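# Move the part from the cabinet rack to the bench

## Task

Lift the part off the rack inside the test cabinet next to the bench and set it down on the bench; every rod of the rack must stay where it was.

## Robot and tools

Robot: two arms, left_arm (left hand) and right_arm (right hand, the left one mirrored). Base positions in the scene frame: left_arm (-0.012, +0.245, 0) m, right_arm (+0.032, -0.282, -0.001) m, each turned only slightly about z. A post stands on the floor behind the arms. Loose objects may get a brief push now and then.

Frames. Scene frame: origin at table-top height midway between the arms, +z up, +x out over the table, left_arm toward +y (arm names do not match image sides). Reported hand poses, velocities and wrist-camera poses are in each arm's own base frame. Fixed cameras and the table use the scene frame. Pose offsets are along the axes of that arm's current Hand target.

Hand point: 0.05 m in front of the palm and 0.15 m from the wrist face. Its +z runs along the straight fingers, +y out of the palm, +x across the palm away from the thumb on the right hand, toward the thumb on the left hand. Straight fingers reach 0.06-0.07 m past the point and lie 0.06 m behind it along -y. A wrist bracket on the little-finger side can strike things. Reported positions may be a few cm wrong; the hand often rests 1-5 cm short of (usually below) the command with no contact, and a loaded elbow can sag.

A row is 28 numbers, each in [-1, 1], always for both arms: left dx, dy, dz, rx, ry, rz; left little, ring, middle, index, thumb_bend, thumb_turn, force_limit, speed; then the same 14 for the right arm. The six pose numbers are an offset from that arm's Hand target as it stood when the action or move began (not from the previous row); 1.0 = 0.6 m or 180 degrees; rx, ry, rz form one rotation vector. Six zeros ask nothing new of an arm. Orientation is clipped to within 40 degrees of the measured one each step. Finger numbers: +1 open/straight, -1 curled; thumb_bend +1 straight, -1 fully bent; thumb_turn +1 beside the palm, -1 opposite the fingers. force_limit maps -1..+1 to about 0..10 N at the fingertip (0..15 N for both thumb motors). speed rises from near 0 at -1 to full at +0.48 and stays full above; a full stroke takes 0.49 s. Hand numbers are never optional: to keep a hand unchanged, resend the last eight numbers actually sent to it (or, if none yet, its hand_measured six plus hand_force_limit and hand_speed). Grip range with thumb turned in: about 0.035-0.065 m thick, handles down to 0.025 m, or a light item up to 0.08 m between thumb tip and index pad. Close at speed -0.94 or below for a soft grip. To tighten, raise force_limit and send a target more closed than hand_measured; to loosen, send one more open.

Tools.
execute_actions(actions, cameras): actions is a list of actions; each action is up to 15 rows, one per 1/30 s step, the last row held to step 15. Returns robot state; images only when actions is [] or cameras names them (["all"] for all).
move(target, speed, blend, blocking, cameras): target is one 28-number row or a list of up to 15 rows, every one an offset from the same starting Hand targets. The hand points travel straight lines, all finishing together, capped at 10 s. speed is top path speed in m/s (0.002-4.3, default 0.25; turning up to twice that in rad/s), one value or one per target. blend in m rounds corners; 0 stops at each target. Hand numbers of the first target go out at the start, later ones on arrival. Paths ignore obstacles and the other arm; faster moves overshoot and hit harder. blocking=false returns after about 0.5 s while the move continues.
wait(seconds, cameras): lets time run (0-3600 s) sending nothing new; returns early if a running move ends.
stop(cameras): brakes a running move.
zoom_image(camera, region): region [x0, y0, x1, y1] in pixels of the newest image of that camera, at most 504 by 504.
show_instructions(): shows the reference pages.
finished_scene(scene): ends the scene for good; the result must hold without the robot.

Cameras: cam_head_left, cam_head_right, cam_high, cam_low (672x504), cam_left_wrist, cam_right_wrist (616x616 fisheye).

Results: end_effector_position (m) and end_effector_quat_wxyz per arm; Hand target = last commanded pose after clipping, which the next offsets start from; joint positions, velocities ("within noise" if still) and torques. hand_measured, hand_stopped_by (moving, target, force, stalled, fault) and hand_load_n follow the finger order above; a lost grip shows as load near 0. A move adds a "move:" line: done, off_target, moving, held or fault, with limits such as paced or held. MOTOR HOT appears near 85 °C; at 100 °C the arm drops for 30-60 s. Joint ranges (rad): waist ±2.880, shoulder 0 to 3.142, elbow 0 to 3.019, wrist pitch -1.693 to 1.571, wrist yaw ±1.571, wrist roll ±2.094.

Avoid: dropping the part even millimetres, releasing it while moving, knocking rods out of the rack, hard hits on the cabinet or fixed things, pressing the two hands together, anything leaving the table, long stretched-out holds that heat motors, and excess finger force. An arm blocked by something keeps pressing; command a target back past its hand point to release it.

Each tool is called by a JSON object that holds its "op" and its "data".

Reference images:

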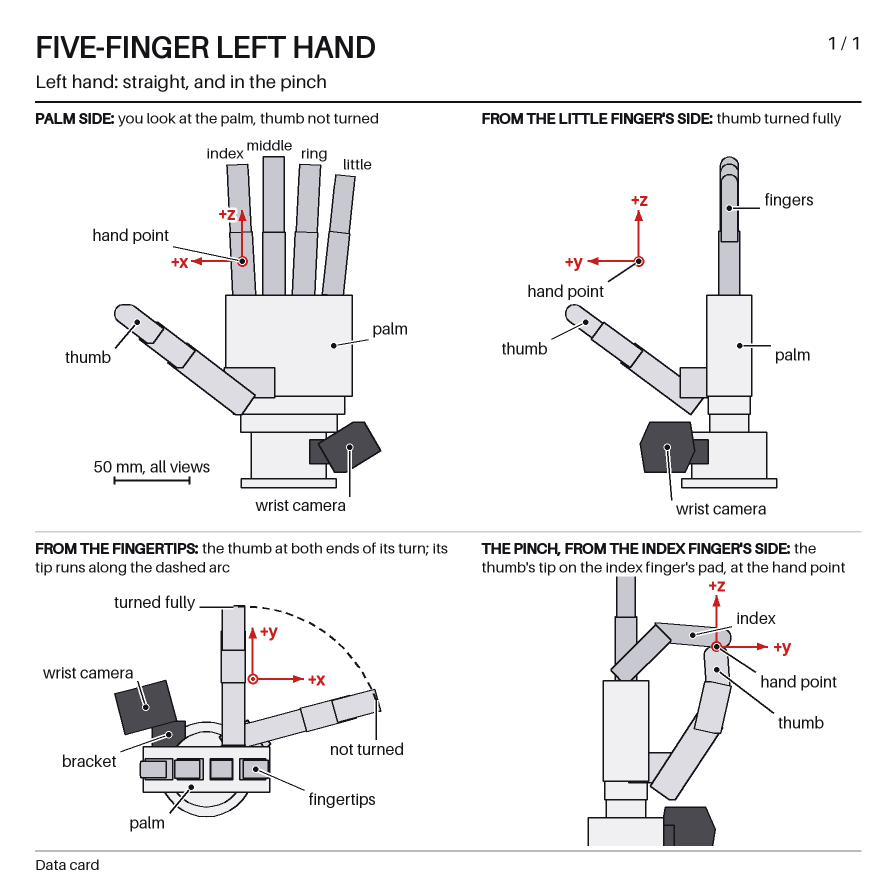

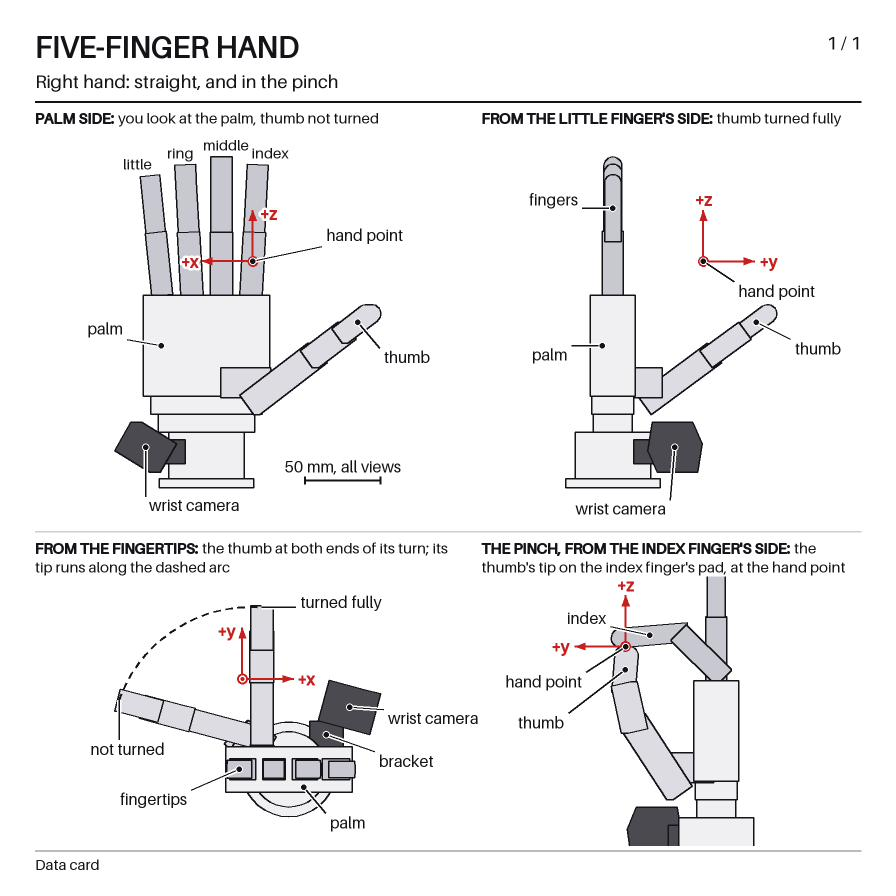

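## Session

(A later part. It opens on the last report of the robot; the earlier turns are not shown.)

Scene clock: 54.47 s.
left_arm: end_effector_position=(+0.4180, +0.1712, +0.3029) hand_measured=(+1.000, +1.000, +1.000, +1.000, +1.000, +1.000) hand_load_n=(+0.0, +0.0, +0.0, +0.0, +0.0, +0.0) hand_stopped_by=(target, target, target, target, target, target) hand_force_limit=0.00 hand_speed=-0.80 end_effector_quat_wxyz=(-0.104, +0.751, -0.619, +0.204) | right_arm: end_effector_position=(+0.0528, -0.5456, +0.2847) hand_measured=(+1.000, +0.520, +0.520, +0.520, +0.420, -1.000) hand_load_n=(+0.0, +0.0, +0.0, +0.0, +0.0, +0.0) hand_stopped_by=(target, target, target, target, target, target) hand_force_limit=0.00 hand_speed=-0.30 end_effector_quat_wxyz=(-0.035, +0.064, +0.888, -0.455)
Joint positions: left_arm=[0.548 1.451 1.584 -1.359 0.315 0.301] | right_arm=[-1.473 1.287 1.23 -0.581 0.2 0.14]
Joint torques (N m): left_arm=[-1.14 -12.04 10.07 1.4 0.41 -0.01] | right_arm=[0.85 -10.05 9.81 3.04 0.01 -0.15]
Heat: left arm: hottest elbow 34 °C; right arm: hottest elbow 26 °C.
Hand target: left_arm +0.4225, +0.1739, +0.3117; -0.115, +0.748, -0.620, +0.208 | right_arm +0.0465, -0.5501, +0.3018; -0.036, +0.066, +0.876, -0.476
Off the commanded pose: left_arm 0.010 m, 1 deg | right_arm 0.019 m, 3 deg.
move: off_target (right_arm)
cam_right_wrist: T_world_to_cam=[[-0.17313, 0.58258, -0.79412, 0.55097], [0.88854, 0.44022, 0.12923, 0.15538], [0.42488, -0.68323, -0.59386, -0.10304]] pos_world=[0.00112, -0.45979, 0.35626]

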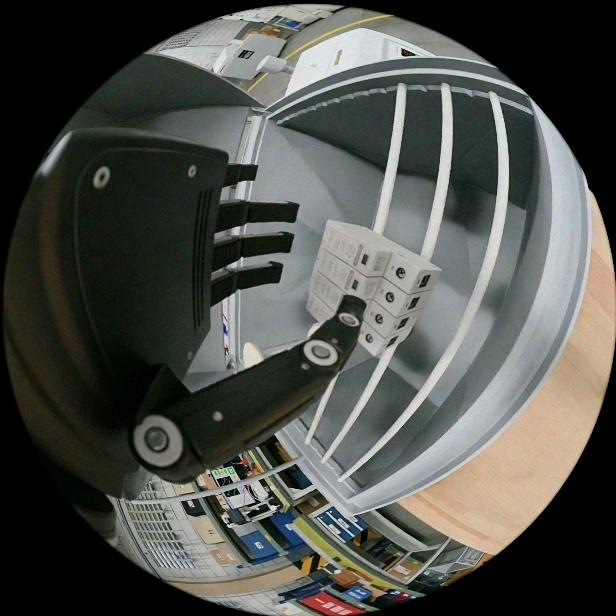

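{"op": "move", "data": {"target": [0,0,0,0,0,0,1,1,1,1,1,1,0,-0.8, -0.0113,0.0191,0.0107,0,0,0,1,0.52,0.52,0.52,0.42,-1,0,-0.3], "cameras": ["cam_right_wrist"], "speed": 0.05}}

{"op": "zoom_image", "data": {"camera": "cam_right_wrist", "region": [220, 170, 460, 350]}}

Scene clock: 56.23 s.
left_arm: end_effector_position=(+0.4180, +0.1712, +0.3029) hand_measured=(+1.000, +1.000, +1.000, +1.000, +1.000, +1.000) hand_load_n=(+0.0, +0.0, +0.5, +0.0, -0.5, +0.0) hand_stopped_by=(target, target, target, target, target, target) hand_force_limit=0.00 hand_speed=-0.80 end_effector_quat_wxyz=(-0.104, +0.751, -0.619, +0.204) | right_arm: end_effector_position=(+0.0510, -0.5454, +0.2732) hand_measured=(+1.000, +0.520, +0.520, +0.520, +0.420, -1.000) hand_load_n=(+0.0, +0.0, +0.0, +0.0, +0.5, +0.0) hand_stopped_by=(target, target, target, target, target, target) hand_force_limit=0.00 hand_speed=-0.30 end_effector_quat_wxyz=(-0.039, +0.065, +0.887, -0.456)
Joint positions: left_arm=[0.548 1.451 1.584 -1.359 0.315 0.301] | right_arm=[-1.473 1.287 1.199 -0.547 0.209 0.14]
Joint torques (N m): left_arm=[-0.85 -11.63 10.04 1.32 0.38 0.02] | right_arm=[2.08 -9.7 9.88 3.02 0.16 -0.08]
Heat: left arm: hottest elbow 34 °C; right arm: hottest elbow 26 °C.
Hand target: left_arm +0.4225, +0.1739, +0.3117; -0.115, +0.748, -0.620, +0.208 | right_arm +0.0534, -0.5503, +0.2887; -0.036, +0.066, +0.876, -0.476
Off the commanded pose: left_arm 0.010 m, 1 deg | right_arm 0.016 m, 3 deg.
move: off_target (right_arm)
cam_right_wrist: T_world_to_cam=[[-0.17332, 0.58158, -0.79482, 0.54106], [0.89219, 0.43449, 0.12337, 0.15664], [0.41709, -0.68774, -0.59418, -0.11085]] pos_world=[0.00026, -0.45896, 0.34486]

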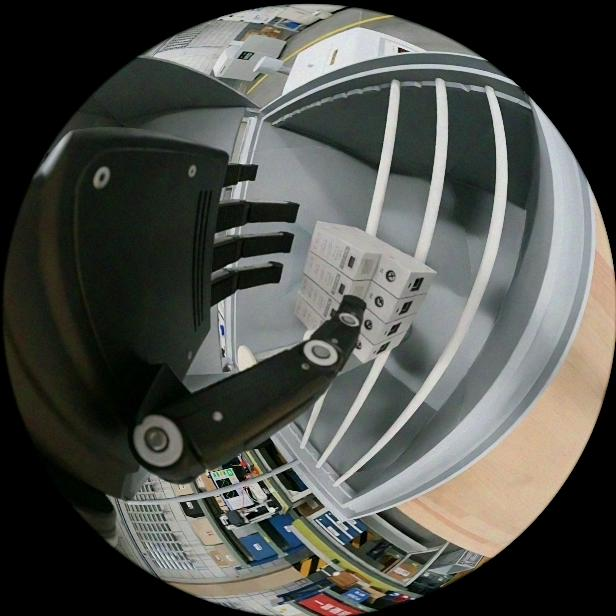

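Scaled by 2.100 from the camera's image (finer frame: 880x880).

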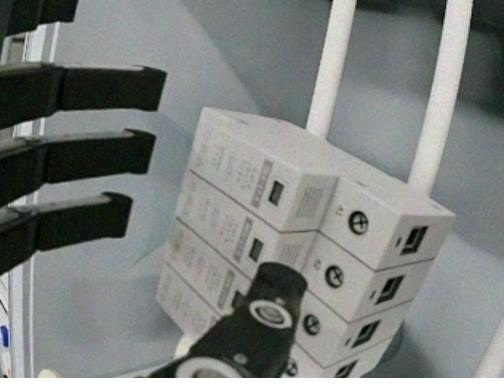

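{"op": "zoom_image", "data": {"camera": "cam_right_wrist", "region": [290, 210, 450, 370]}}

Scaled by 3.150 from the camera's image (finer frame: 880x880).

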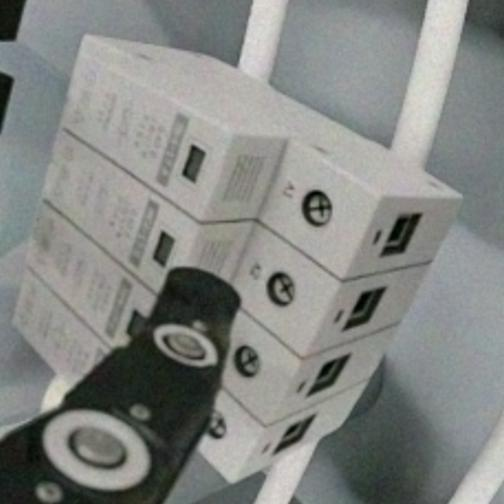

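{"op": "move", "data": {"target": [0,0,0,0,0,0,1,1,1,1,1,1,0,-0.8, -0.0143,0.0238,0.0143,0,0,0,1,0.52,0.52,0.52,0.42,-1,0,-0.3], "cameras": ["cam_high","cam_low","cam_right_wrist"], "speed": 0.05}}

{"op": "zoom_image", "data": {"camera": "cam_right_wrist", "region": [220, 200, 450, 370]}}

{"op": "zoom_image", "data": {"camera": "cam_high", "region": [380, 80, 450, 160]}}

{"op": "zoom_image", "data": {"camera": "cam_low", "region": [210, 100, 290, 190]}}

Scene clock: 60.57 s.
left_arm: end_effector_position=(+0.4180, +0.1712, +0.3029) hand_measured=(+1.000, +1.000, +1.000, +1.000, +1.000, +1.000) hand_load_n=(+0.0, +0.0, +0.0, +0.0, +0.0, +0.0) hand_stopped_by=(target, target, target, target, target, target) hand_force_limit=0.00 hand_speed=-0.80 end_effector_quat_wxyz=(-0.104, +0.751, -0.619, +0.204) | right_arm: end_effector_position=(+0.0525, -0.5451, +0.2610) hand_measured=(+1.000, +0.520, +0.520, +0.520, +0.420, -1.000) hand_load_n=(+0.0, +0.0, +0.0, +0.0, +0.0, +0.0) hand_stopped_by=(target, target, target, target, target, target) hand_force_limit=0.00 hand_speed=-0.30 end_effector_quat_wxyz=(-0.043, +0.067, +0.885, -0.460)
Joint positions: left_arm=[0.548 1.451 1.584 -1.359 0.315 0.301] | right_arm=[-1.464 1.287 1.163 -0.505 0.225 0.142]
Joint torques (N m): left_arm=[-0.62 -11.81 9.99 1.32 0.41 0] | right_arm=[2.9 -9 9.84 2.89 0.16 -0.01]
Heat: left arm: hottest elbow 35 °C; right arm: hottest elbow 26 °C.
Hand target: left_arm +0.4225, +0.1739, +0.3117; -0.115, +0.748, -0.620, +0.208 | right_arm +0.0620, -0.5510, +0.2721; -0.036, +0.066, +0.876, -0.476
Off the commanded pose: left_arm 0.010 m, 1 deg | right_arm 0.016 m, 2 deg.
move: off_target (right_arm)
cam_right_wrist: T_world_to_cam=[[-0.17542, 0.57679, -0.79784, 0.52971], [0.89555, 0.4301, 0.11403, 0.1565], [0.40892, -0.6945, -0.59199, -0.12238]] pos_world=[0.00281, -0.45783, 0.33233]

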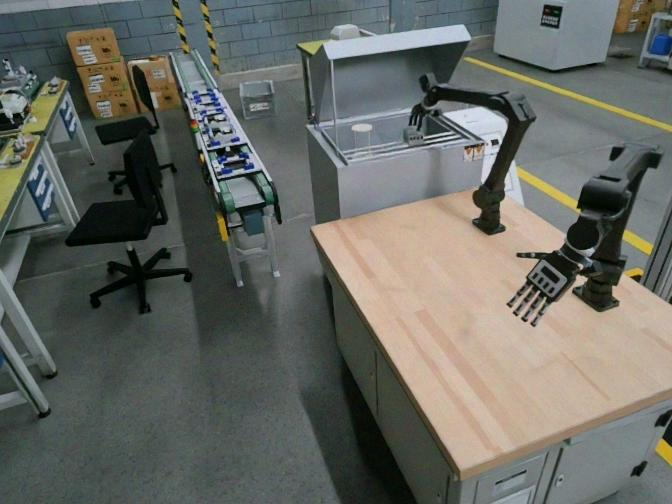

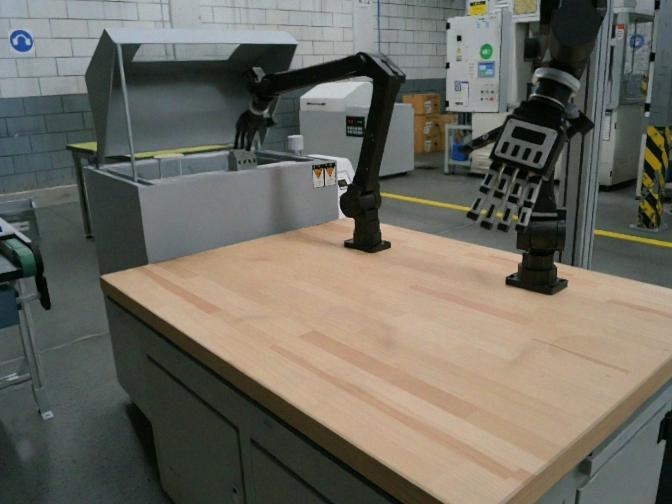

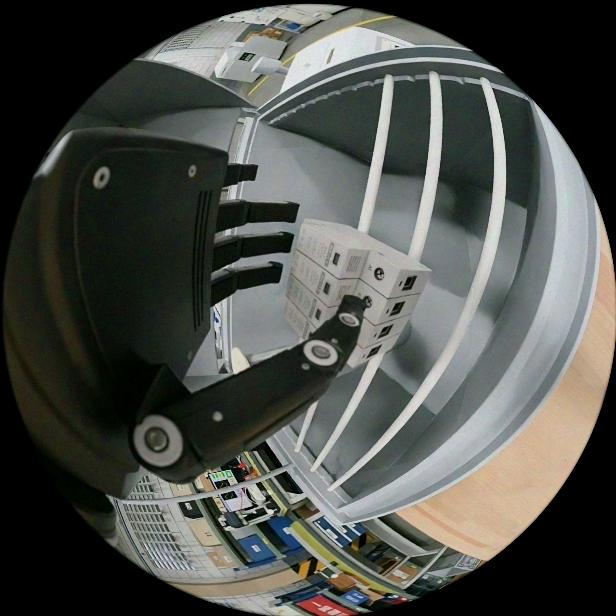

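Scaled by 2.191 from the camera's image (finer frame: 880x880).

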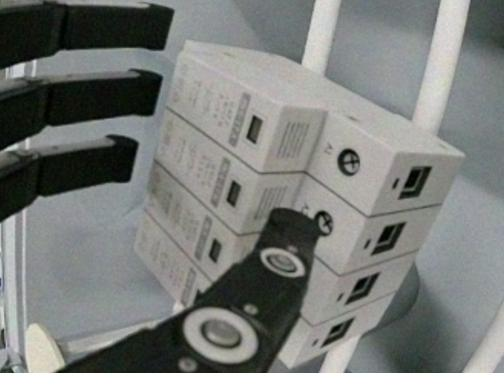

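Scaled by 6.300 from the camera's image (finer frame: 960x720).

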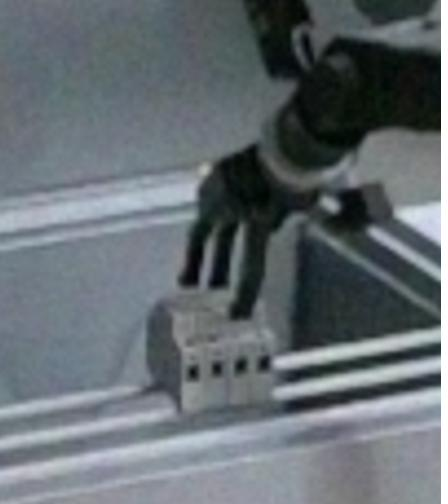

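Scaled by 5.600 from the camera's image (finer frame: 960x720).

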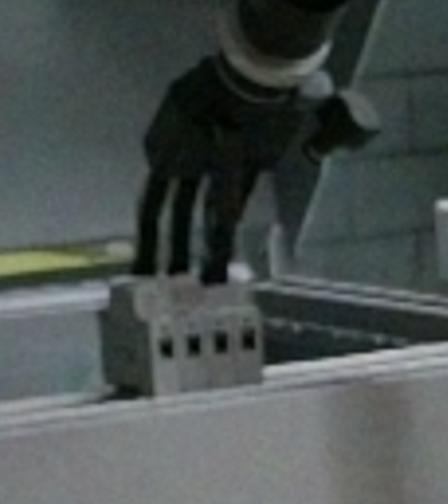

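{"op": "move", "data": {"target": [0,0,0,0,0,0,1,1,1,1,1,1,0,-0.8, -0.0115,0.0067,0.0022,0,0,0,1,0.52,0.52,0.52,0.42,-1,0,-0.3], "cameras": ["cam_right_wrist"], "speed": 0.05}}

{"op": "zoom_image", "data": {"camera": "cam_right_wrist", "region": [220, 200, 450, 370]}}

Scene clock: 61.80 s.
left_arm: end_effector_position=(+0.4180, +0.1712, +0.3029) hand_measured=(+1.000, +1.000, +1.000, +1.000, +1.000, +1.000) hand_load_n=(+0.0, +0.0, +0.0, +0.0, +0.0, +0.0) hand_stopped_by=(target, target, target, target, target, target) hand_force_limit=0.00 hand_speed=-0.80 end_effector_quat_wxyz=(-0.104, +0.751, -0.619, +0.204) | right_arm: end_effector_position=(+0.0597, -0.5449, +0.2594) hand_measured=(+1.000, +0.520, +0.520, +0.520, +0.420, -1.000) hand_load_n=(+0.0, +0.0, +0.0, +0.0, +0.0, +0.0) hand_stopped_by=(target, target, target, target, target, target) hand_force_limit=0.00 hand_speed=-0.30 end_effector_quat_wxyz=(-0.043, +0.066, +0.884, -0.462)
Joint positions: left_arm=[0.548 1.451 1.584 -1.359 0.315 0.301] | right_arm=[-1.447 1.287 1.157 -0.497 0.238 0.151]
Joint torques (N m): left_arm=[-0.62 -11.63 9.95 1.33 0.4 -0.01] | right_arm=[2.84 -8.64 9.78 3.07 0.13 0.06]
Heat: left arm: hottest elbow 35 °C; right arm: hottest elbow 26 °C.
Hand target: left_arm +0.4225, +0.1739, +0.3117; -0.115, +0.748, -0.620, +0.208 | right_arm +0.0690, -0.5510, +0.2681; -0.036, +0.066, +0.876, -0.476
Off the commanded pose: left_arm 0.010 m, 1 deg | right_arm 0.014 m, 2 deg.
move: off_target (right_arm)
cam_right_wrist: T_world_to_cam=[[-0.17653, 0.57269, -0.80054, 0.5281], [0.895, 0.43188, 0.1116, 0.15169], [0.40964, -0.69678, -0.5888, -0.12826]] pos_world=[0.01, -0.45732, 0.33031]

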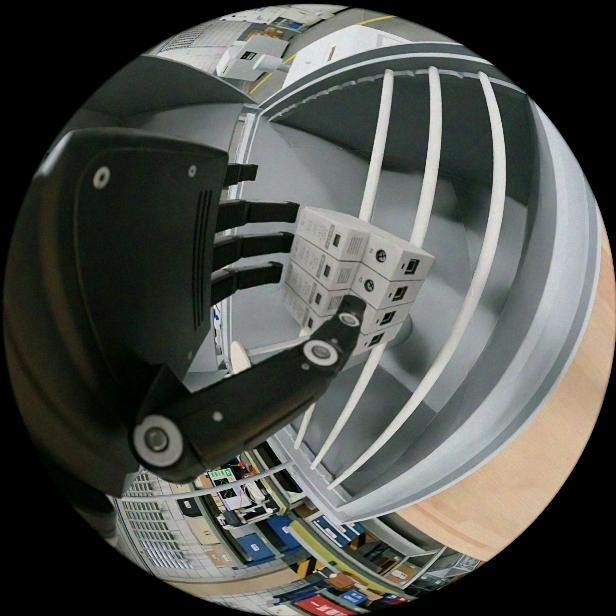

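Scaled by 2.191 from the camera's image (finer frame: 880x880).

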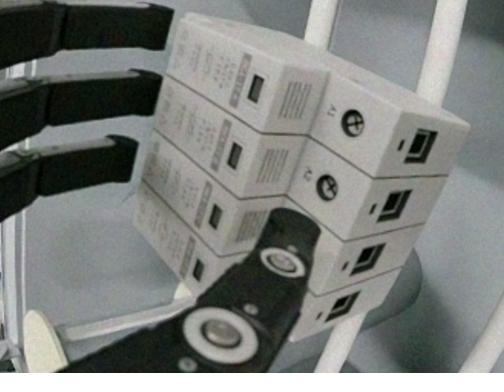

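{"op": "move", "data": {"target": [[0,0,0,0,0,0,1,1,1,1,1,1,0,-0.8, 0,0.0056,0.0036,0,0,0,1,0.52,0.52,0.52,0.42,-1,-0.6,-0.92]], "cameras": ["cam_right_wrist"], "speed": 0.05}}

{"op": "zoom_image", "data": {"camera": "cam_right_wrist", "region": [220, 200, 450, 370]}}

Scene clock: 63.77 s.
left_arm: end_effector_position=(+0.4180, +0.1712, +0.3029) hand_measured=(+1.000, +1.000, +1.000, +1.000, +1.000, +1.000) hand_load_n=(+0.0, +0.0, +0.0, +0.0, +0.0, +0.0) hand_stopped_by=(target, target, target, target, target, target) hand_force_limit=0.00 hand_speed=-0.80 end_effector_quat_wxyz=(-0.104, +0.751, -0.619, +0.204) | right_arm: end_effector_position=(+0.0597, -0.5447, +0.2561) hand_measured=(+1.000, +0.520, +0.520, +0.520, +0.420, -1.000) hand_load_n=(-0.5, +0.0, +0.0, +0.0, +0.0, +0.0) hand_stopped_by=(target, target, target, target, target, target) hand_force_limit=-0.60 hand_speed=-0.92 end_effector_quat_wxyz=(-0.043, +0.066, +0.883, -0.462)
Joint positions: left_arm=[0.548 1.451 1.584 -1.359 0.315 0.301] | right_arm=[-1.447 1.287 1.148 -0.486 0.238 0.151]
Joint torques (N m): left_arm=[-0.91 -11.75 10.02 1.29 0.4 -0.01] | right_arm=[2.84 -8.53 9.76 3.03 0.16 0.01]
Heat: left arm: hottest elbow 35 °C; right arm: hottest elbow 26 °C.
Hand target: left_arm +0.4225, +0.1739, +0.3117; -0.115, +0.748, -0.620, +0.208 | right_arm +0.0690, -0.5510, +0.2641; -0.036, +0.066, +0.876, -0.476
Off the commanded pose: left_arm 0.010 m, 1 deg | right_arm 0.014 m, 2 deg.
move: off_target (right_arm)
cam_right_wrist: T_world_to_cam=[[-0.17566, 0.57179, -0.80137, 0.52495], [0.89527, 0.43134, 0.11152, 0.15182], [0.40943, -0.69786, -0.58768, -0.13093]] pos_world=[0.0099, -0.45702, 0.32681]

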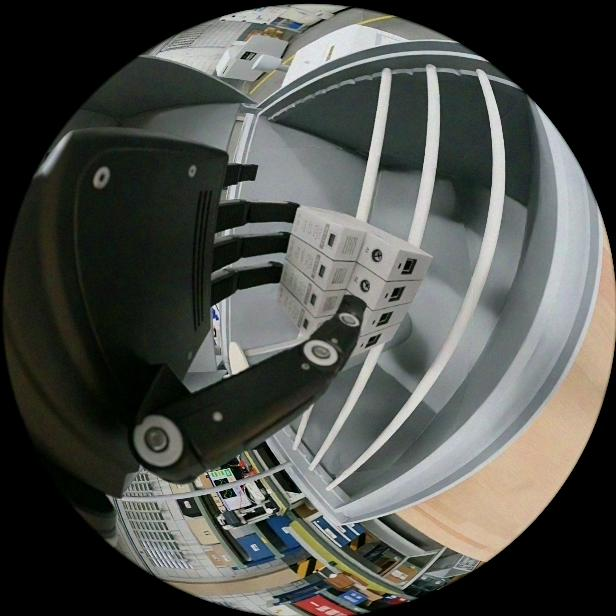

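Scaled by 2.191 from the camera's image (finer frame: 880x880).

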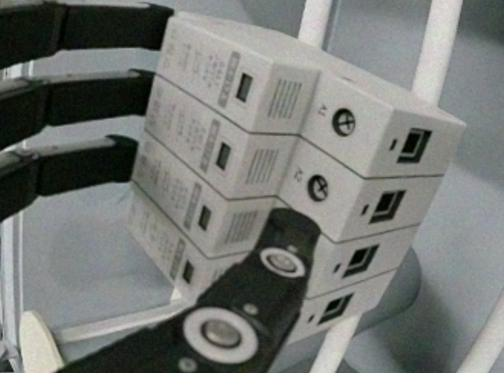

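{"op": "move", "data": {"target": [[0,0,0,0,0,0,1,1,1,1,1,1,0,-0.8, 0,0,0,0,0,0,1,0.1,0.1,0.1,0.1,-1,-0.5,-0.9]], "cameras": ["cam_high","cam_low","cam_right_wrist"], "speed": 0.05}}

{"op": "zoom_image", "data": {"camera": "cam_right_wrist", "region": [220, 200, 450, 370]}}

Scene clock: 65.47 s.
left_arm: end_effector_position=(+0.4180, +0.1712, +0.3029) hand_measured=(+1.000, +1.000, +1.000, +1.000, +1.000, +1.000) hand_load_n=(+0.0, +0.0, +0.0, +0.0, -0.5, +0.0) hand_stopped_by=(target, target, target, target, target, target) hand_force_limit=0.00 hand_speed=-0.80 end_effector_quat_wxyz=(-0.104, +0.751, -0.619, +0.204) | right_arm: end_effector_position=(+0.0599, -0.5466, +0.2579) hand_measured=(+1.000, +0.270, +0.280, +0.288, +0.298, -1.000) hand_load_n=(+0.0, +4.0, +1.5, +1.5, +4.5, +2.0) hand_stopped_by=(target, force, force, force, force, target) hand_force_limit=-0.50 hand_speed=-0.90 end_effector_quat_wxyz=(-0.042, +0.069, +0.881, -0.466)
Joint positions: left_arm=[0.548 1.451 1.584 -1.359 0.315 0.301] | right_arm=[-1.447 1.287 1.148 -0.477 0.24 0.154]
Joint torques (N m): left_arm=[-0.85 -11.46 10.07 1.36 0.4 -0.02] | right_arm=[2.9 -8.53 9.8 2.69 0.13 -0.02]
Heat: left arm: hottest elbow 35 °C; right arm: hottest elbow 26 °C.
Hand target: left_arm +0.4225, +0.1739, +0.3117; -0.115, +0.748, -0.620, +0.208 | right_arm +0.0689, -0.5510, +0.2641; -0.036, +0.066, +0.876, -0.476
Off the commanded pose: left_arm 0.010 m, 1 deg | right_arm 0.012 m, 1 deg.
move: done
cam_right_wrist: T_world_to_cam=[[-0.17181, 0.5646, -0.80728, 0.52488], [0.89608, 0.43003, 0.11005, 0.15188], [0.40929, -0.70448, -0.57981, -0.13688]] pos_world=[0.01011, -0.45809, 0.32765]

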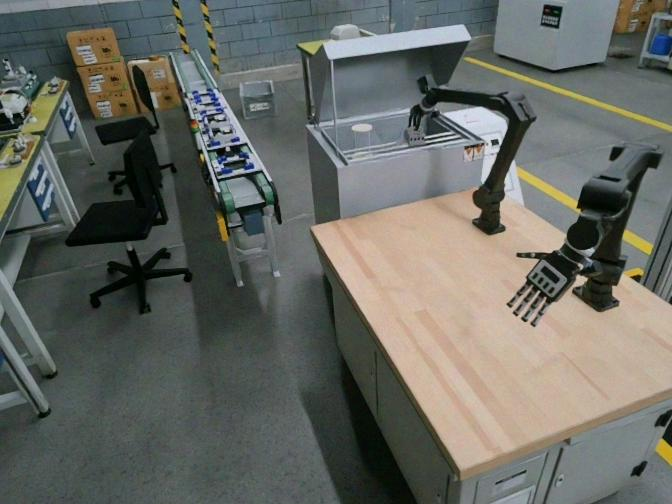

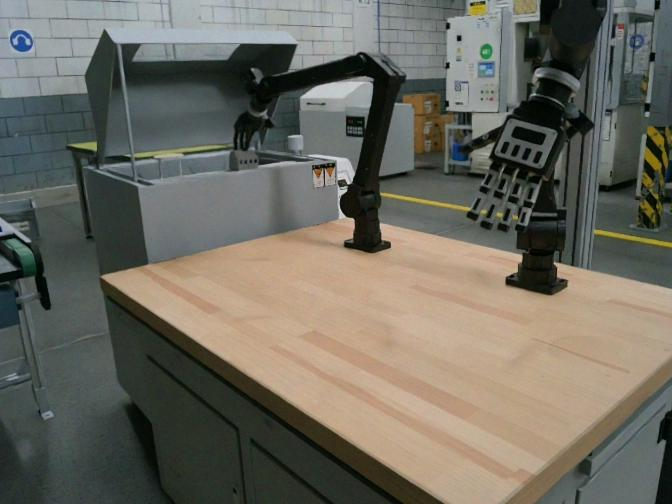

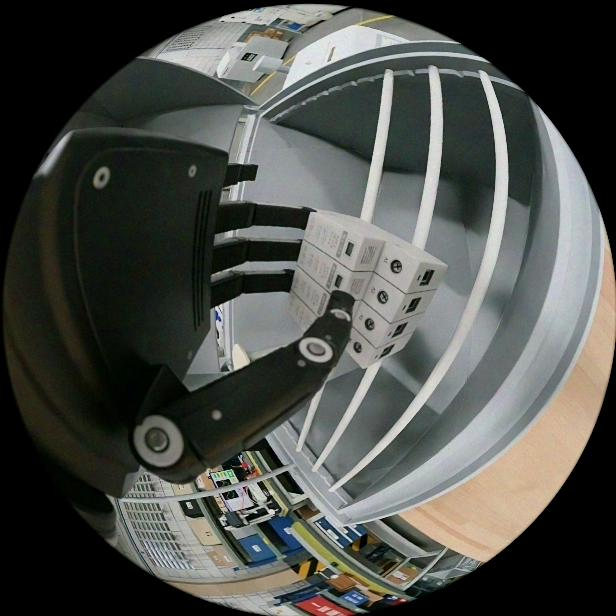

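Scaled by 2.191 from the camera's image (finer frame: 880x880).

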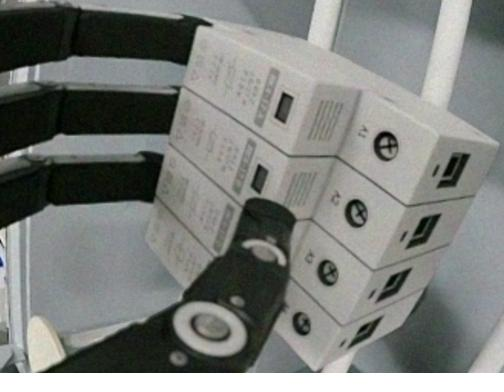

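{"op": "move", "data": {"target": [[0,0,0,0,0,0,1,1,1,1,1,1,0,-0.8, 0,0,0,0,0,0,1,0.45,0.45,0.45,0.43,-1,-0.5,-0.7],[0,0,0,0,0,0,1,1,1,1,1,1,0,-0.8, 0,0.007,0.0045,0.025,0,0,1,0.45,0.45,0.45,0.43,-1,-0.5,-0.7]], "cameras": ["cam_high","cam_low","cam_right_wrist"], "speed": 0.05}}

{"op": "zoom_image", "data": {"camera": "cam_right_wrist", "region": [220, 200, 450, 370]}}

{"op": "zoom_image", "data": {"camera": "cam_low", "region": [210, 100, 290, 190]}}

Scene clock: 69.30 s.
left_arm: end_effector_position=(+0.4180, +0.1712, +0.3029) hand_measured=(+1.000, +1.000, +1.000, +1.000, +1.000, +1.000) hand_load_n=(+0.0, -0.5, +0.0, +0.0, +0.0, +0.0) hand_stopped_by=(target, target, target, target, target, target) hand_force_limit=0.00 hand_speed=-0.80 end_effector_quat_wxyz=(-0.104, +0.751, -0.619, +0.204) | right_arm: end_effector_position=(+0.0600, -0.5485, +0.2472) hand_measured=(+1.000, +0.450, +0.450, +0.450, +0.430, -1.000) hand_load_n=(+0.0, +0.0, +0.0, +0.0, +0.0, +0.0) hand_stopped_by=(target, target, target, target, target, target) hand_force_limit=-0.50 hand_speed=-0.70 end_effector_quat_wxyz=(-0.043, +0.073, +0.865, -0.494)
Joint positions: left_arm=[0.548 1.451 1.584 -1.359 0.315 0.301] | right_arm=[-1.441 1.27 1.071 -0.354 0.258 0.155]
Joint torques (N m): left_arm=[-0.67 -11.81 10.1 1.36 0.41 0] | right_arm=[3.02 -9.29 9.42 3.02 0.14 -0.17]
Heat: left arm: hottest elbow 35 °C; right arm: hottest elbow 26 °C.
Hand target: left_arm +0.4225, +0.1739, +0.3117; -0.115, +0.748, -0.620, +0.208 | right_arm +0.0690, -0.5509, +0.2589; -0.038, +0.064, +0.857, -0.510
Off the commanded pose: left_arm 0.010 m, 1 deg | right_arm 0.015 m, 2 deg.
move: off_target (right_arm)
cam_right_wrist: T_world_to_cam=[[-0.16838, 0.51355, -0.84138, 0.49754], [0.90025, 0.42778, 0.08094, 0.15941], [0.40149, -0.74382, -0.53435, -0.17683]] pos_world=[0.01126, -0.45523, 0.31123]

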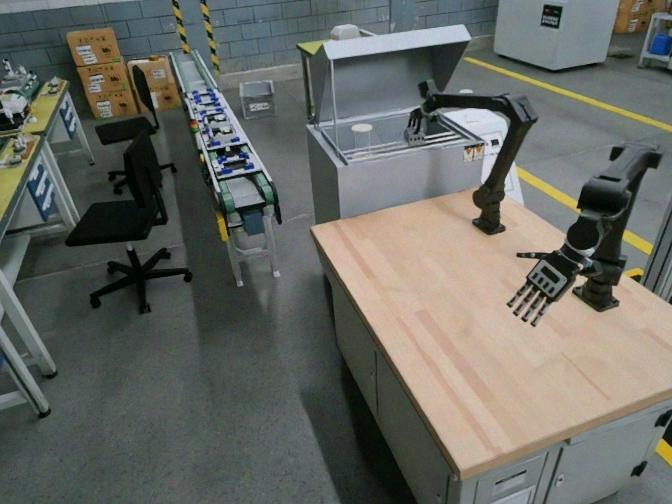

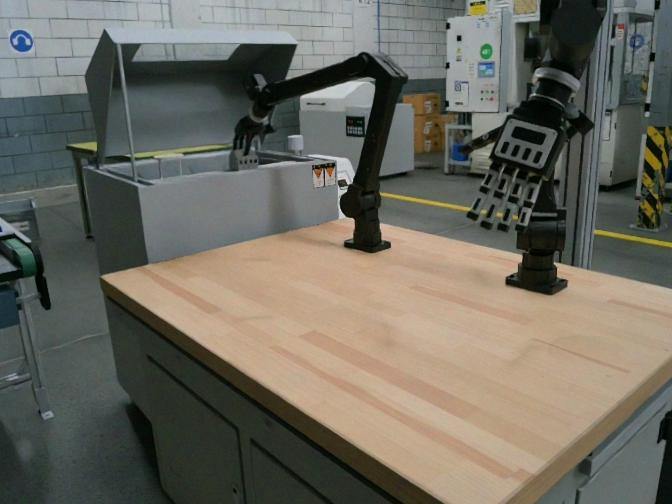

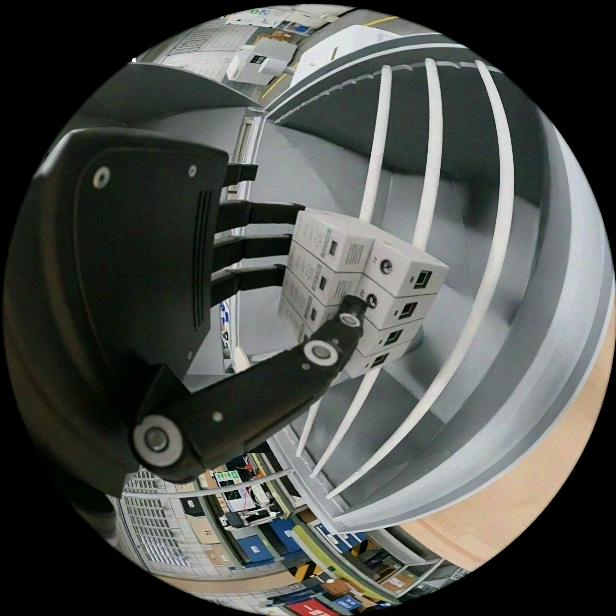

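Scaled by 2.191 from the camera's image (finer frame: 880x880).

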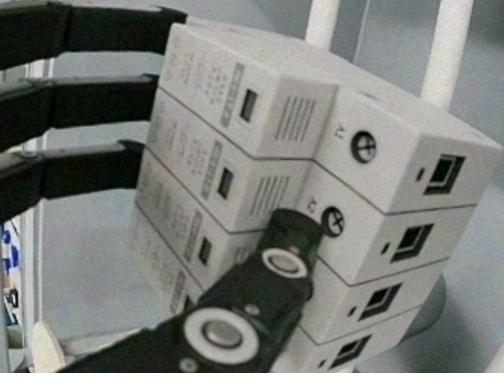

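Scaled by 5.600 from the camera's image (finer frame: 960x720).

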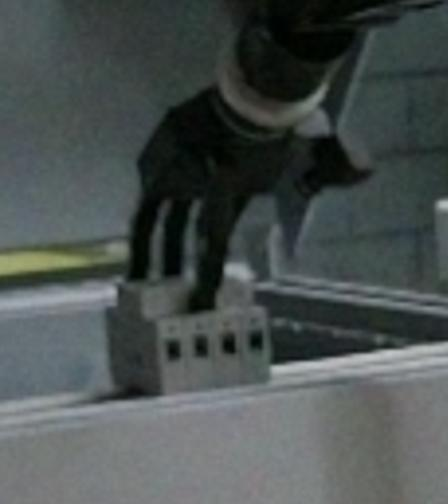

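{"op": "move", "data": {"target": [[0,0,0,0,0,0,1,1,1,1,1,1,0,-0.8, 0.0015,-0.0012,-0.0118,0,0,0,1,0.45,0.45,0.45,0.43,-1,-0.5,-0.7]], "cameras": ["cam_right_wrist"], "speed": 0.05}}

{"op": "zoom_image", "data": {"camera": "cam_right_wrist", "region": [220, 200, 450, 370]}}

Scene clock: 74.23 s.
left_arm: end_effector_position=(+0.4180, +0.1712, +0.3029) hand_measured=(+1.000, +1.000, +1.000, +1.000, +1.000, +1.000) hand_load_n=(+0.0, +0.0, +0.0, +0.0, +0.0, +0.0) hand_stopped_by=(target, target, target, target, target, target) hand_force_limit=0.00 hand_speed=-0.80 end_effector_quat_wxyz=(-0.104, +0.751, -0.619, +0.204) | right_arm: end_effector_position=(+0.0603, -0.5447, +0.2495) hand_measured=(+1.000, +0.450, +0.450, +0.450, +0.430, -1.000) hand_load_n=(-0.5, +0.0, +0.0, +0.0, +0.0, +0.0) hand_stopped_by=(target, target, target, target, target, target) hand_force_limit=-0.50 hand_speed=-0.70 end_effector_quat_wxyz=(-0.042, +0.073, +0.864, -0.496)
Joint positions: left_arm=[0.548 1.451 1.584 -1.359 0.315 0.301] | right_arm=[-1.439 1.257 1.063 -0.354 0.259 0.155]
Joint torques (N m): left_arm=[-0.85 -11.58 10.06 1.33 0.41 -0.02] | right_arm=[2.96 -9.47 9.65 2.5 0.16 -0.16]
Heat: left arm: hottest elbow 36 °C; right arm: hottest elbow 26 °C.
Hand target: left_arm +0.4225, +0.1739, +0.3117; -0.115, +0.748, -0.620, +0.208 | right_arm +0.0690, -0.5450, +0.2631; -0.038, +0.064, +0.857, -0.510
Off the commanded pose: left_arm 0.010 m, 1 deg | right_arm 0.016 m, 2 deg.
move: off_target (right_arm)
cam_right_wrist: T_world_to_cam=[[-0.16877, 0.50887, -0.84414, 0.49585], [0.89987, 0.42899, 0.07869, 0.15862], [0.40217, -0.74634, -0.53031, -0.17533]] pos_world=[0.01146, -0.45122, 0.3131]

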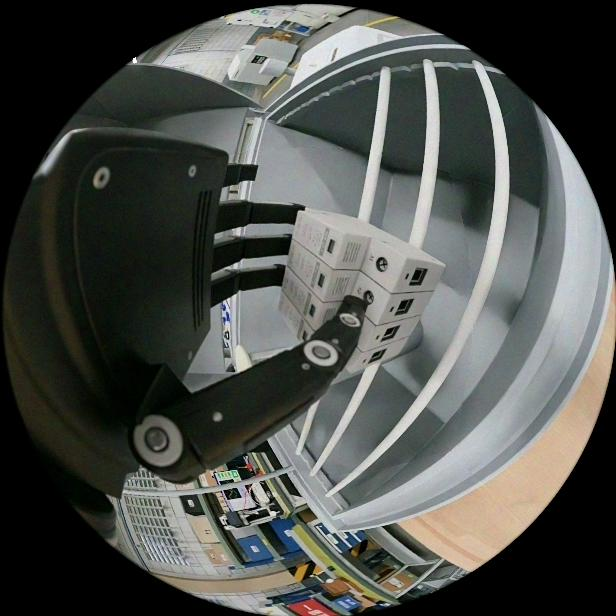

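Scaled by 2.191 from the camera's image (finer frame: 880x880).

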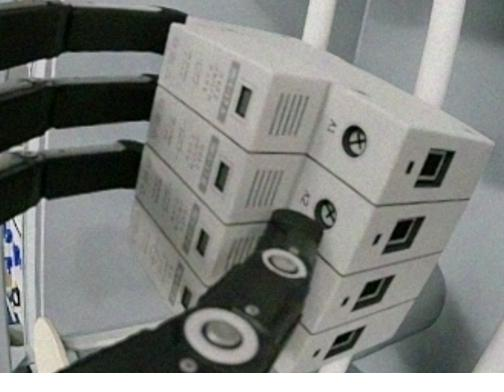

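{"op": "move", "data": {"target": [[0,0,0,0,0,0,1,1,1,1,1,1,0,-0.8, 0,0,0,0,0,0,1,0.45,0.45,0.45,0.2,-1,-0.75,-0.94]], "cameras": ["cam_right_wrist"], "speed": 0.05}}

{"op": "zoom_image", "data": {"camera": "cam_right_wrist", "region": [220, 200, 450, 370]}}

Scene clock: 76.90 s.
left_arm: end_effector_position=(+0.4180, +0.1712, +0.3029) hand_measured=(+1.000, +1.000, +1.000, +1.000, +1.000, +1.000) hand_load_n=(+0.0, +0.0, -0.5, +0.0, +0.0, +0.0) hand_stopped_by=(target, target, target, target, target, target) hand_force_limit=0.00 hand_speed=-0.80 end_effector_quat_wxyz=(-0.104, +0.751, -0.619, +0.204) | right_arm: end_effector_position=(+0.0608, -0.5439, +0.2485) hand_measured=(+1.000, +0.450, +0.450, +0.450, +0.280, -1.000) hand_load_n=(+0.0, +0.0, +0.0, +0.0, +1.0, +0.0) hand_stopped_by=(target, target, target, target, force, target) hand_force_limit=-0.75 hand_speed=-0.94 end_effector_quat_wxyz=(-0.042, +0.072, +0.864, -0.496)
Joint positions: left_arm=[0.548 1.451 1.584 -1.359 0.315 0.301] | right_arm=[-1.438 1.256 1.06 -0.354 0.259 0.154]
Joint torques (N m): left_arm=[-0.97 -11.99 10.02 1.36 0.39 -0.03] | right_arm=[2.9 -9.41 9.89 2.5 0.16 -0.15]
Heat: left arm: hottest elbow 36 °C; right arm: hottest elbow 26 °C.
Hand target: left_arm +0.4225, +0.1739, +0.3117; -0.115, +0.748, -0.620, +0.208 | right_arm +0.0689, -0.5451, +0.2632; -0.038, +0.064, +0.857, -0.510
Off the commanded pose: left_arm 0.010 m, 1 deg | right_arm 0.017 m, 2 deg.
move: done
cam_right_wrist: T_world_to_cam=[[-0.1707, 0.50995, -0.8431, 0.49513], [0.89919, 0.43049, 0.07832, 0.15887], [0.40289, -0.74474, -0.53202, -0.17422]] pos_world=[0.01185, -0.45063, 0.31231]

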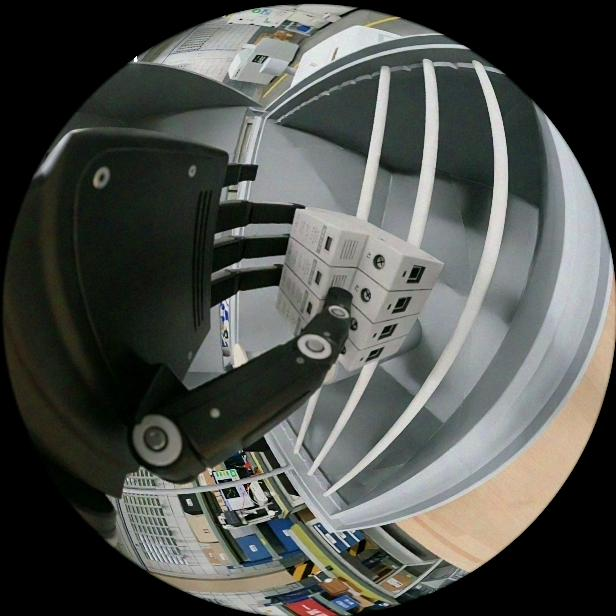

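Scaled by 2.191 from the camera's image (finer frame: 880x880).

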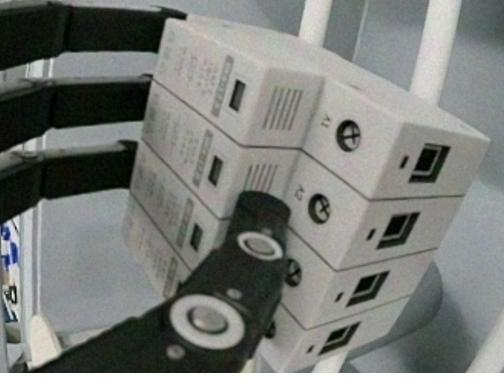

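{"op": "move", "data": {"target": [[0,0,0,0,0,0,1,1,1,1,1,1,0,-0.8, 0,0,0,0,0,0,1,0.05,0.05,0.05,0.2,-1,-0.6,-0.92]], "cameras": ["cam_high","cam_low","cam_right_wrist"], "speed": 0.05}}

{"op": "zoom_image", "data": {"camera": "cam_right_wrist", "region": [220, 200, 450, 370]}}

{"op": "zoom_image", "data": {"camera": "cam_low", "region": [210, 100, 290, 190]}}

{"op": "zoom_image", "data": {"camera": "cam_high", "region": [380, 80, 450, 160]}}

Scene clock: 78.73 s.
left_arm: end_effector_position=(+0.4180, +0.1712, +0.3029) hand_measured=(+1.000, +1.000, +1.000, +1.000, +1.000, +1.000) hand_load_n=(+0.0, +0.0, +0.0, +0.0, +0.0, -0.5) hand_stopped_by=(target, target, target, target, target, target) hand_force_limit=0.00 hand_speed=-0.80 end_effector_quat_wxyz=(-0.104, +0.751, -0.619, +0.204) | right_arm: end_effector_position=(+0.0604, -0.5437, +0.2495) hand_measured=(+1.000, +0.324, +0.332, +0.332, +0.280, -1.000) hand_load_n=(+0.0, +2.5, +1.0, +2.5, +4.0, +0.5) hand_stopped_by=(target, force, force, force, force, target) hand_force_limit=-0.60 hand_speed=-0.92 end_effector_quat_wxyz=(-0.043, +0.072, +0.864, -0.497)
Joint positions: left_arm=[0.548 1.451 1.584 -1.359 0.315 0.301] | right_arm=[-1.438 1.254 1.06 -0.354 0.261 0.153]
Joint torques (N m): left_arm=[-0.73 -11.75 10.03 1.26 0.4 0] | right_arm=[2.96 -9.17 9.91 2.48 0.11 -0.15]
Heat: left arm: hottest elbow 36 °C; right arm: hottest elbow 26 °C.
Hand target: left_arm +0.4225, +0.1739, +0.3117; -0.115, +0.748, -0.620, +0.208 | right_arm +0.0689, -0.5451, +0.2631; -0.038, +0.064, +0.857, -0.510
Off the commanded pose: left_arm 0.010 m, 1 deg | right_arm 0.016 m, 2 deg.
move: done
cam_right_wrist: T_world_to_cam=[[-0.17083, 0.50851, -0.84394, 0.49526], [0.89975, 0.42961, 0.07674, 0.1589], [0.40159, -0.74622, -0.53092, -0.17436]] pos_world=[0.01166, -0.45022, 0.31321]

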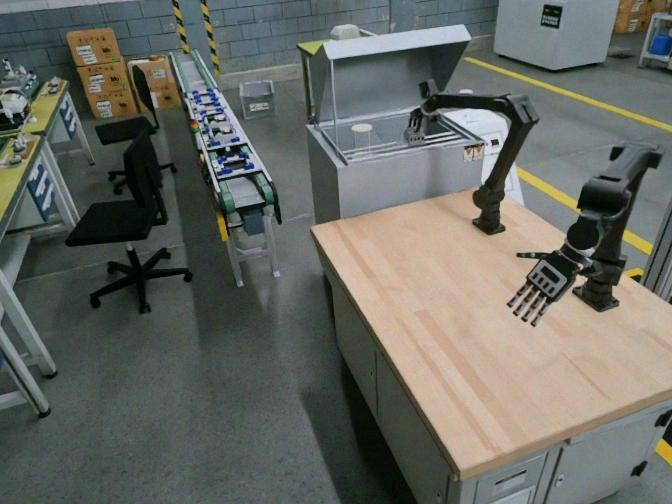

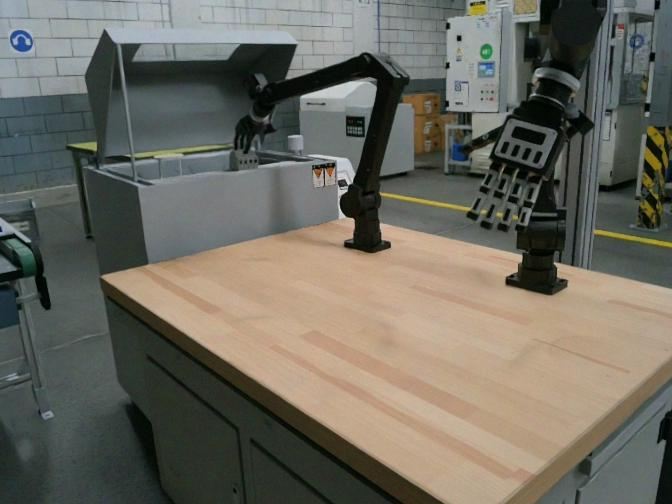

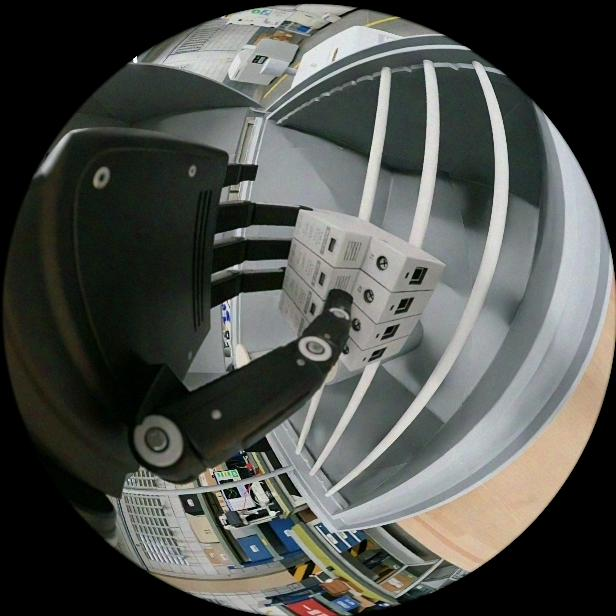

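Scaled by 2.191 from the camera's image (finer frame: 880x880).

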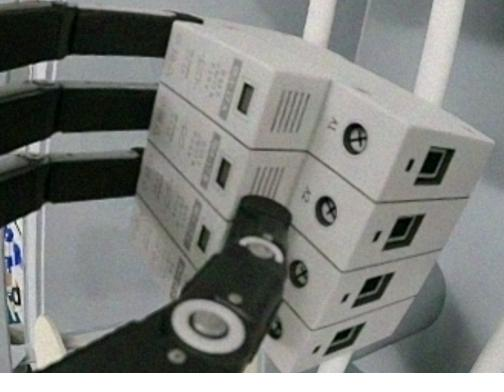

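Scaled by 5.600 from the camera's image (finer frame: 960x720).

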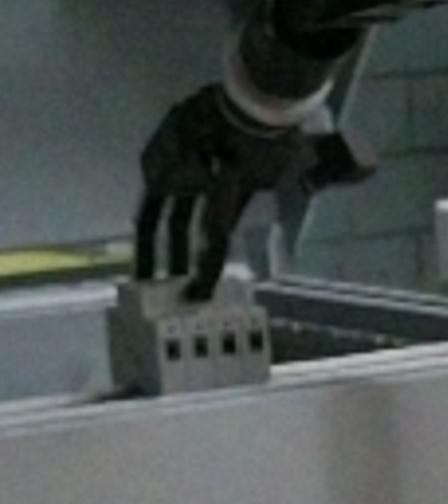

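Scaled by 6.300 from the camera's image (finer frame: 960x720).

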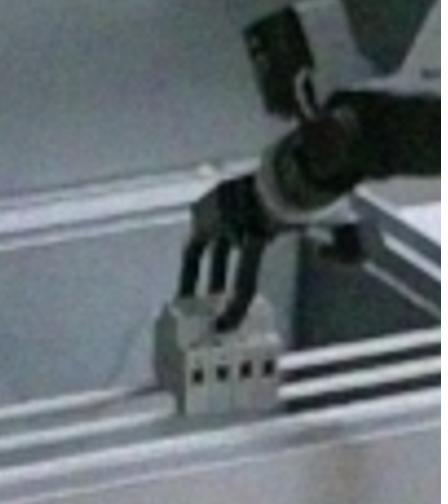

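{"op": "move", "data": {"target": [[0,0,0,0,0,0,1,1,1,1,1,1,0,-0.8, 0,0,0,0,0,0,1,0.0,0.0,0.0,0.1,-1,-0.1,-0.92]], "cameras": ["cam_right_wrist"], "speed": 0.05}}

{"op": "zoom_image", "data": {"camera": "cam_right_wrist", "region": [220, 200, 450, 370]}}

Scene clock: 80.00 s.
left_arm: end_effector_position=(+0.4180, +0.1712, +0.3029) hand_measured=(+1.000, +1.000, +1.000, +1.000, +1.000, +1.000) hand_load_n=(+0.0, +0.0, +0.0, +0.0, +0.0, +0.0) hand_stopped_by=(target, target, target, target, target, target) hand_force_limit=0.00 hand_speed=-0.80 end_effector_quat_wxyz=(-0.104, +0.751, -0.619, +0.204) | right_arm: end_effector_position=(+0.0604, -0.5436, +0.2499) hand_measured=(+1.000, +0.304, +0.312, +0.318, +0.276, -1.000) hand_load_n=(+0.0, +4.0, +4.5, +4.0, +9.5, +2.5) hand_stopped_by=(target, force, force, force, force, target) hand_force_limit=-0.10 hand_speed=-0.92 end_effector_quat_wxyz=(-0.043, +0.072, +0.864, -0.497)
Joint positions: left_arm=[0.548 1.451 1.584 -1.359 0.315 0.301] | right_arm=[-1.438 1.253 1.06 -0.354 0.261 0.153]
Joint torques (N m): left_arm=[-0.79 -11.58 10.03 1.29 0.42 -0.01] | right_arm=[2.9 -9.17 9.91 2.5 0.11 -0.14]
Heat: left arm: hottest elbow 36 °C; right arm: hottest elbow 26 °C.
Hand target: left_arm +0.4225, +0.1739, +0.3117; -0.115, +0.748, -0.620, +0.208 | right_arm +0.0689, -0.5451, +0.2632; -0.038, +0.064, +0.857, -0.510
Off the commanded pose: left_arm 0.010 m, 1 deg | right_arm 0.016 m, 2 deg.
move: done
cam_right_wrist: T_world_to_cam=[[-0.17076, 0.50788, -0.84433, 0.4953], [0.89975, 0.42964, 0.07647, 0.15893], [0.4016, -0.74664, -0.53033, -0.1745]] pos_world=[0.01166, -0.45012, 0.3135]

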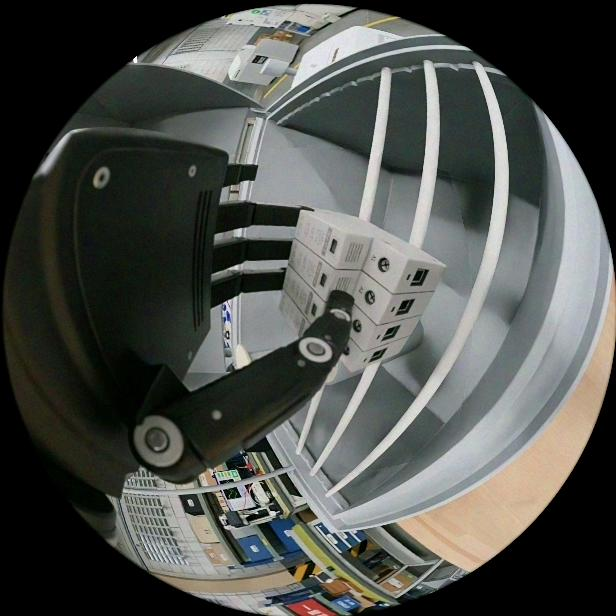

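Scaled by 2.191 from the camera's image (finer frame: 880x880).

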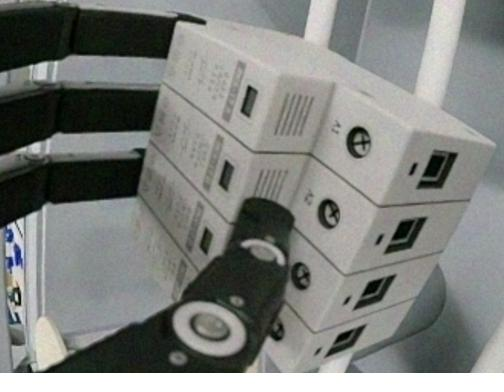

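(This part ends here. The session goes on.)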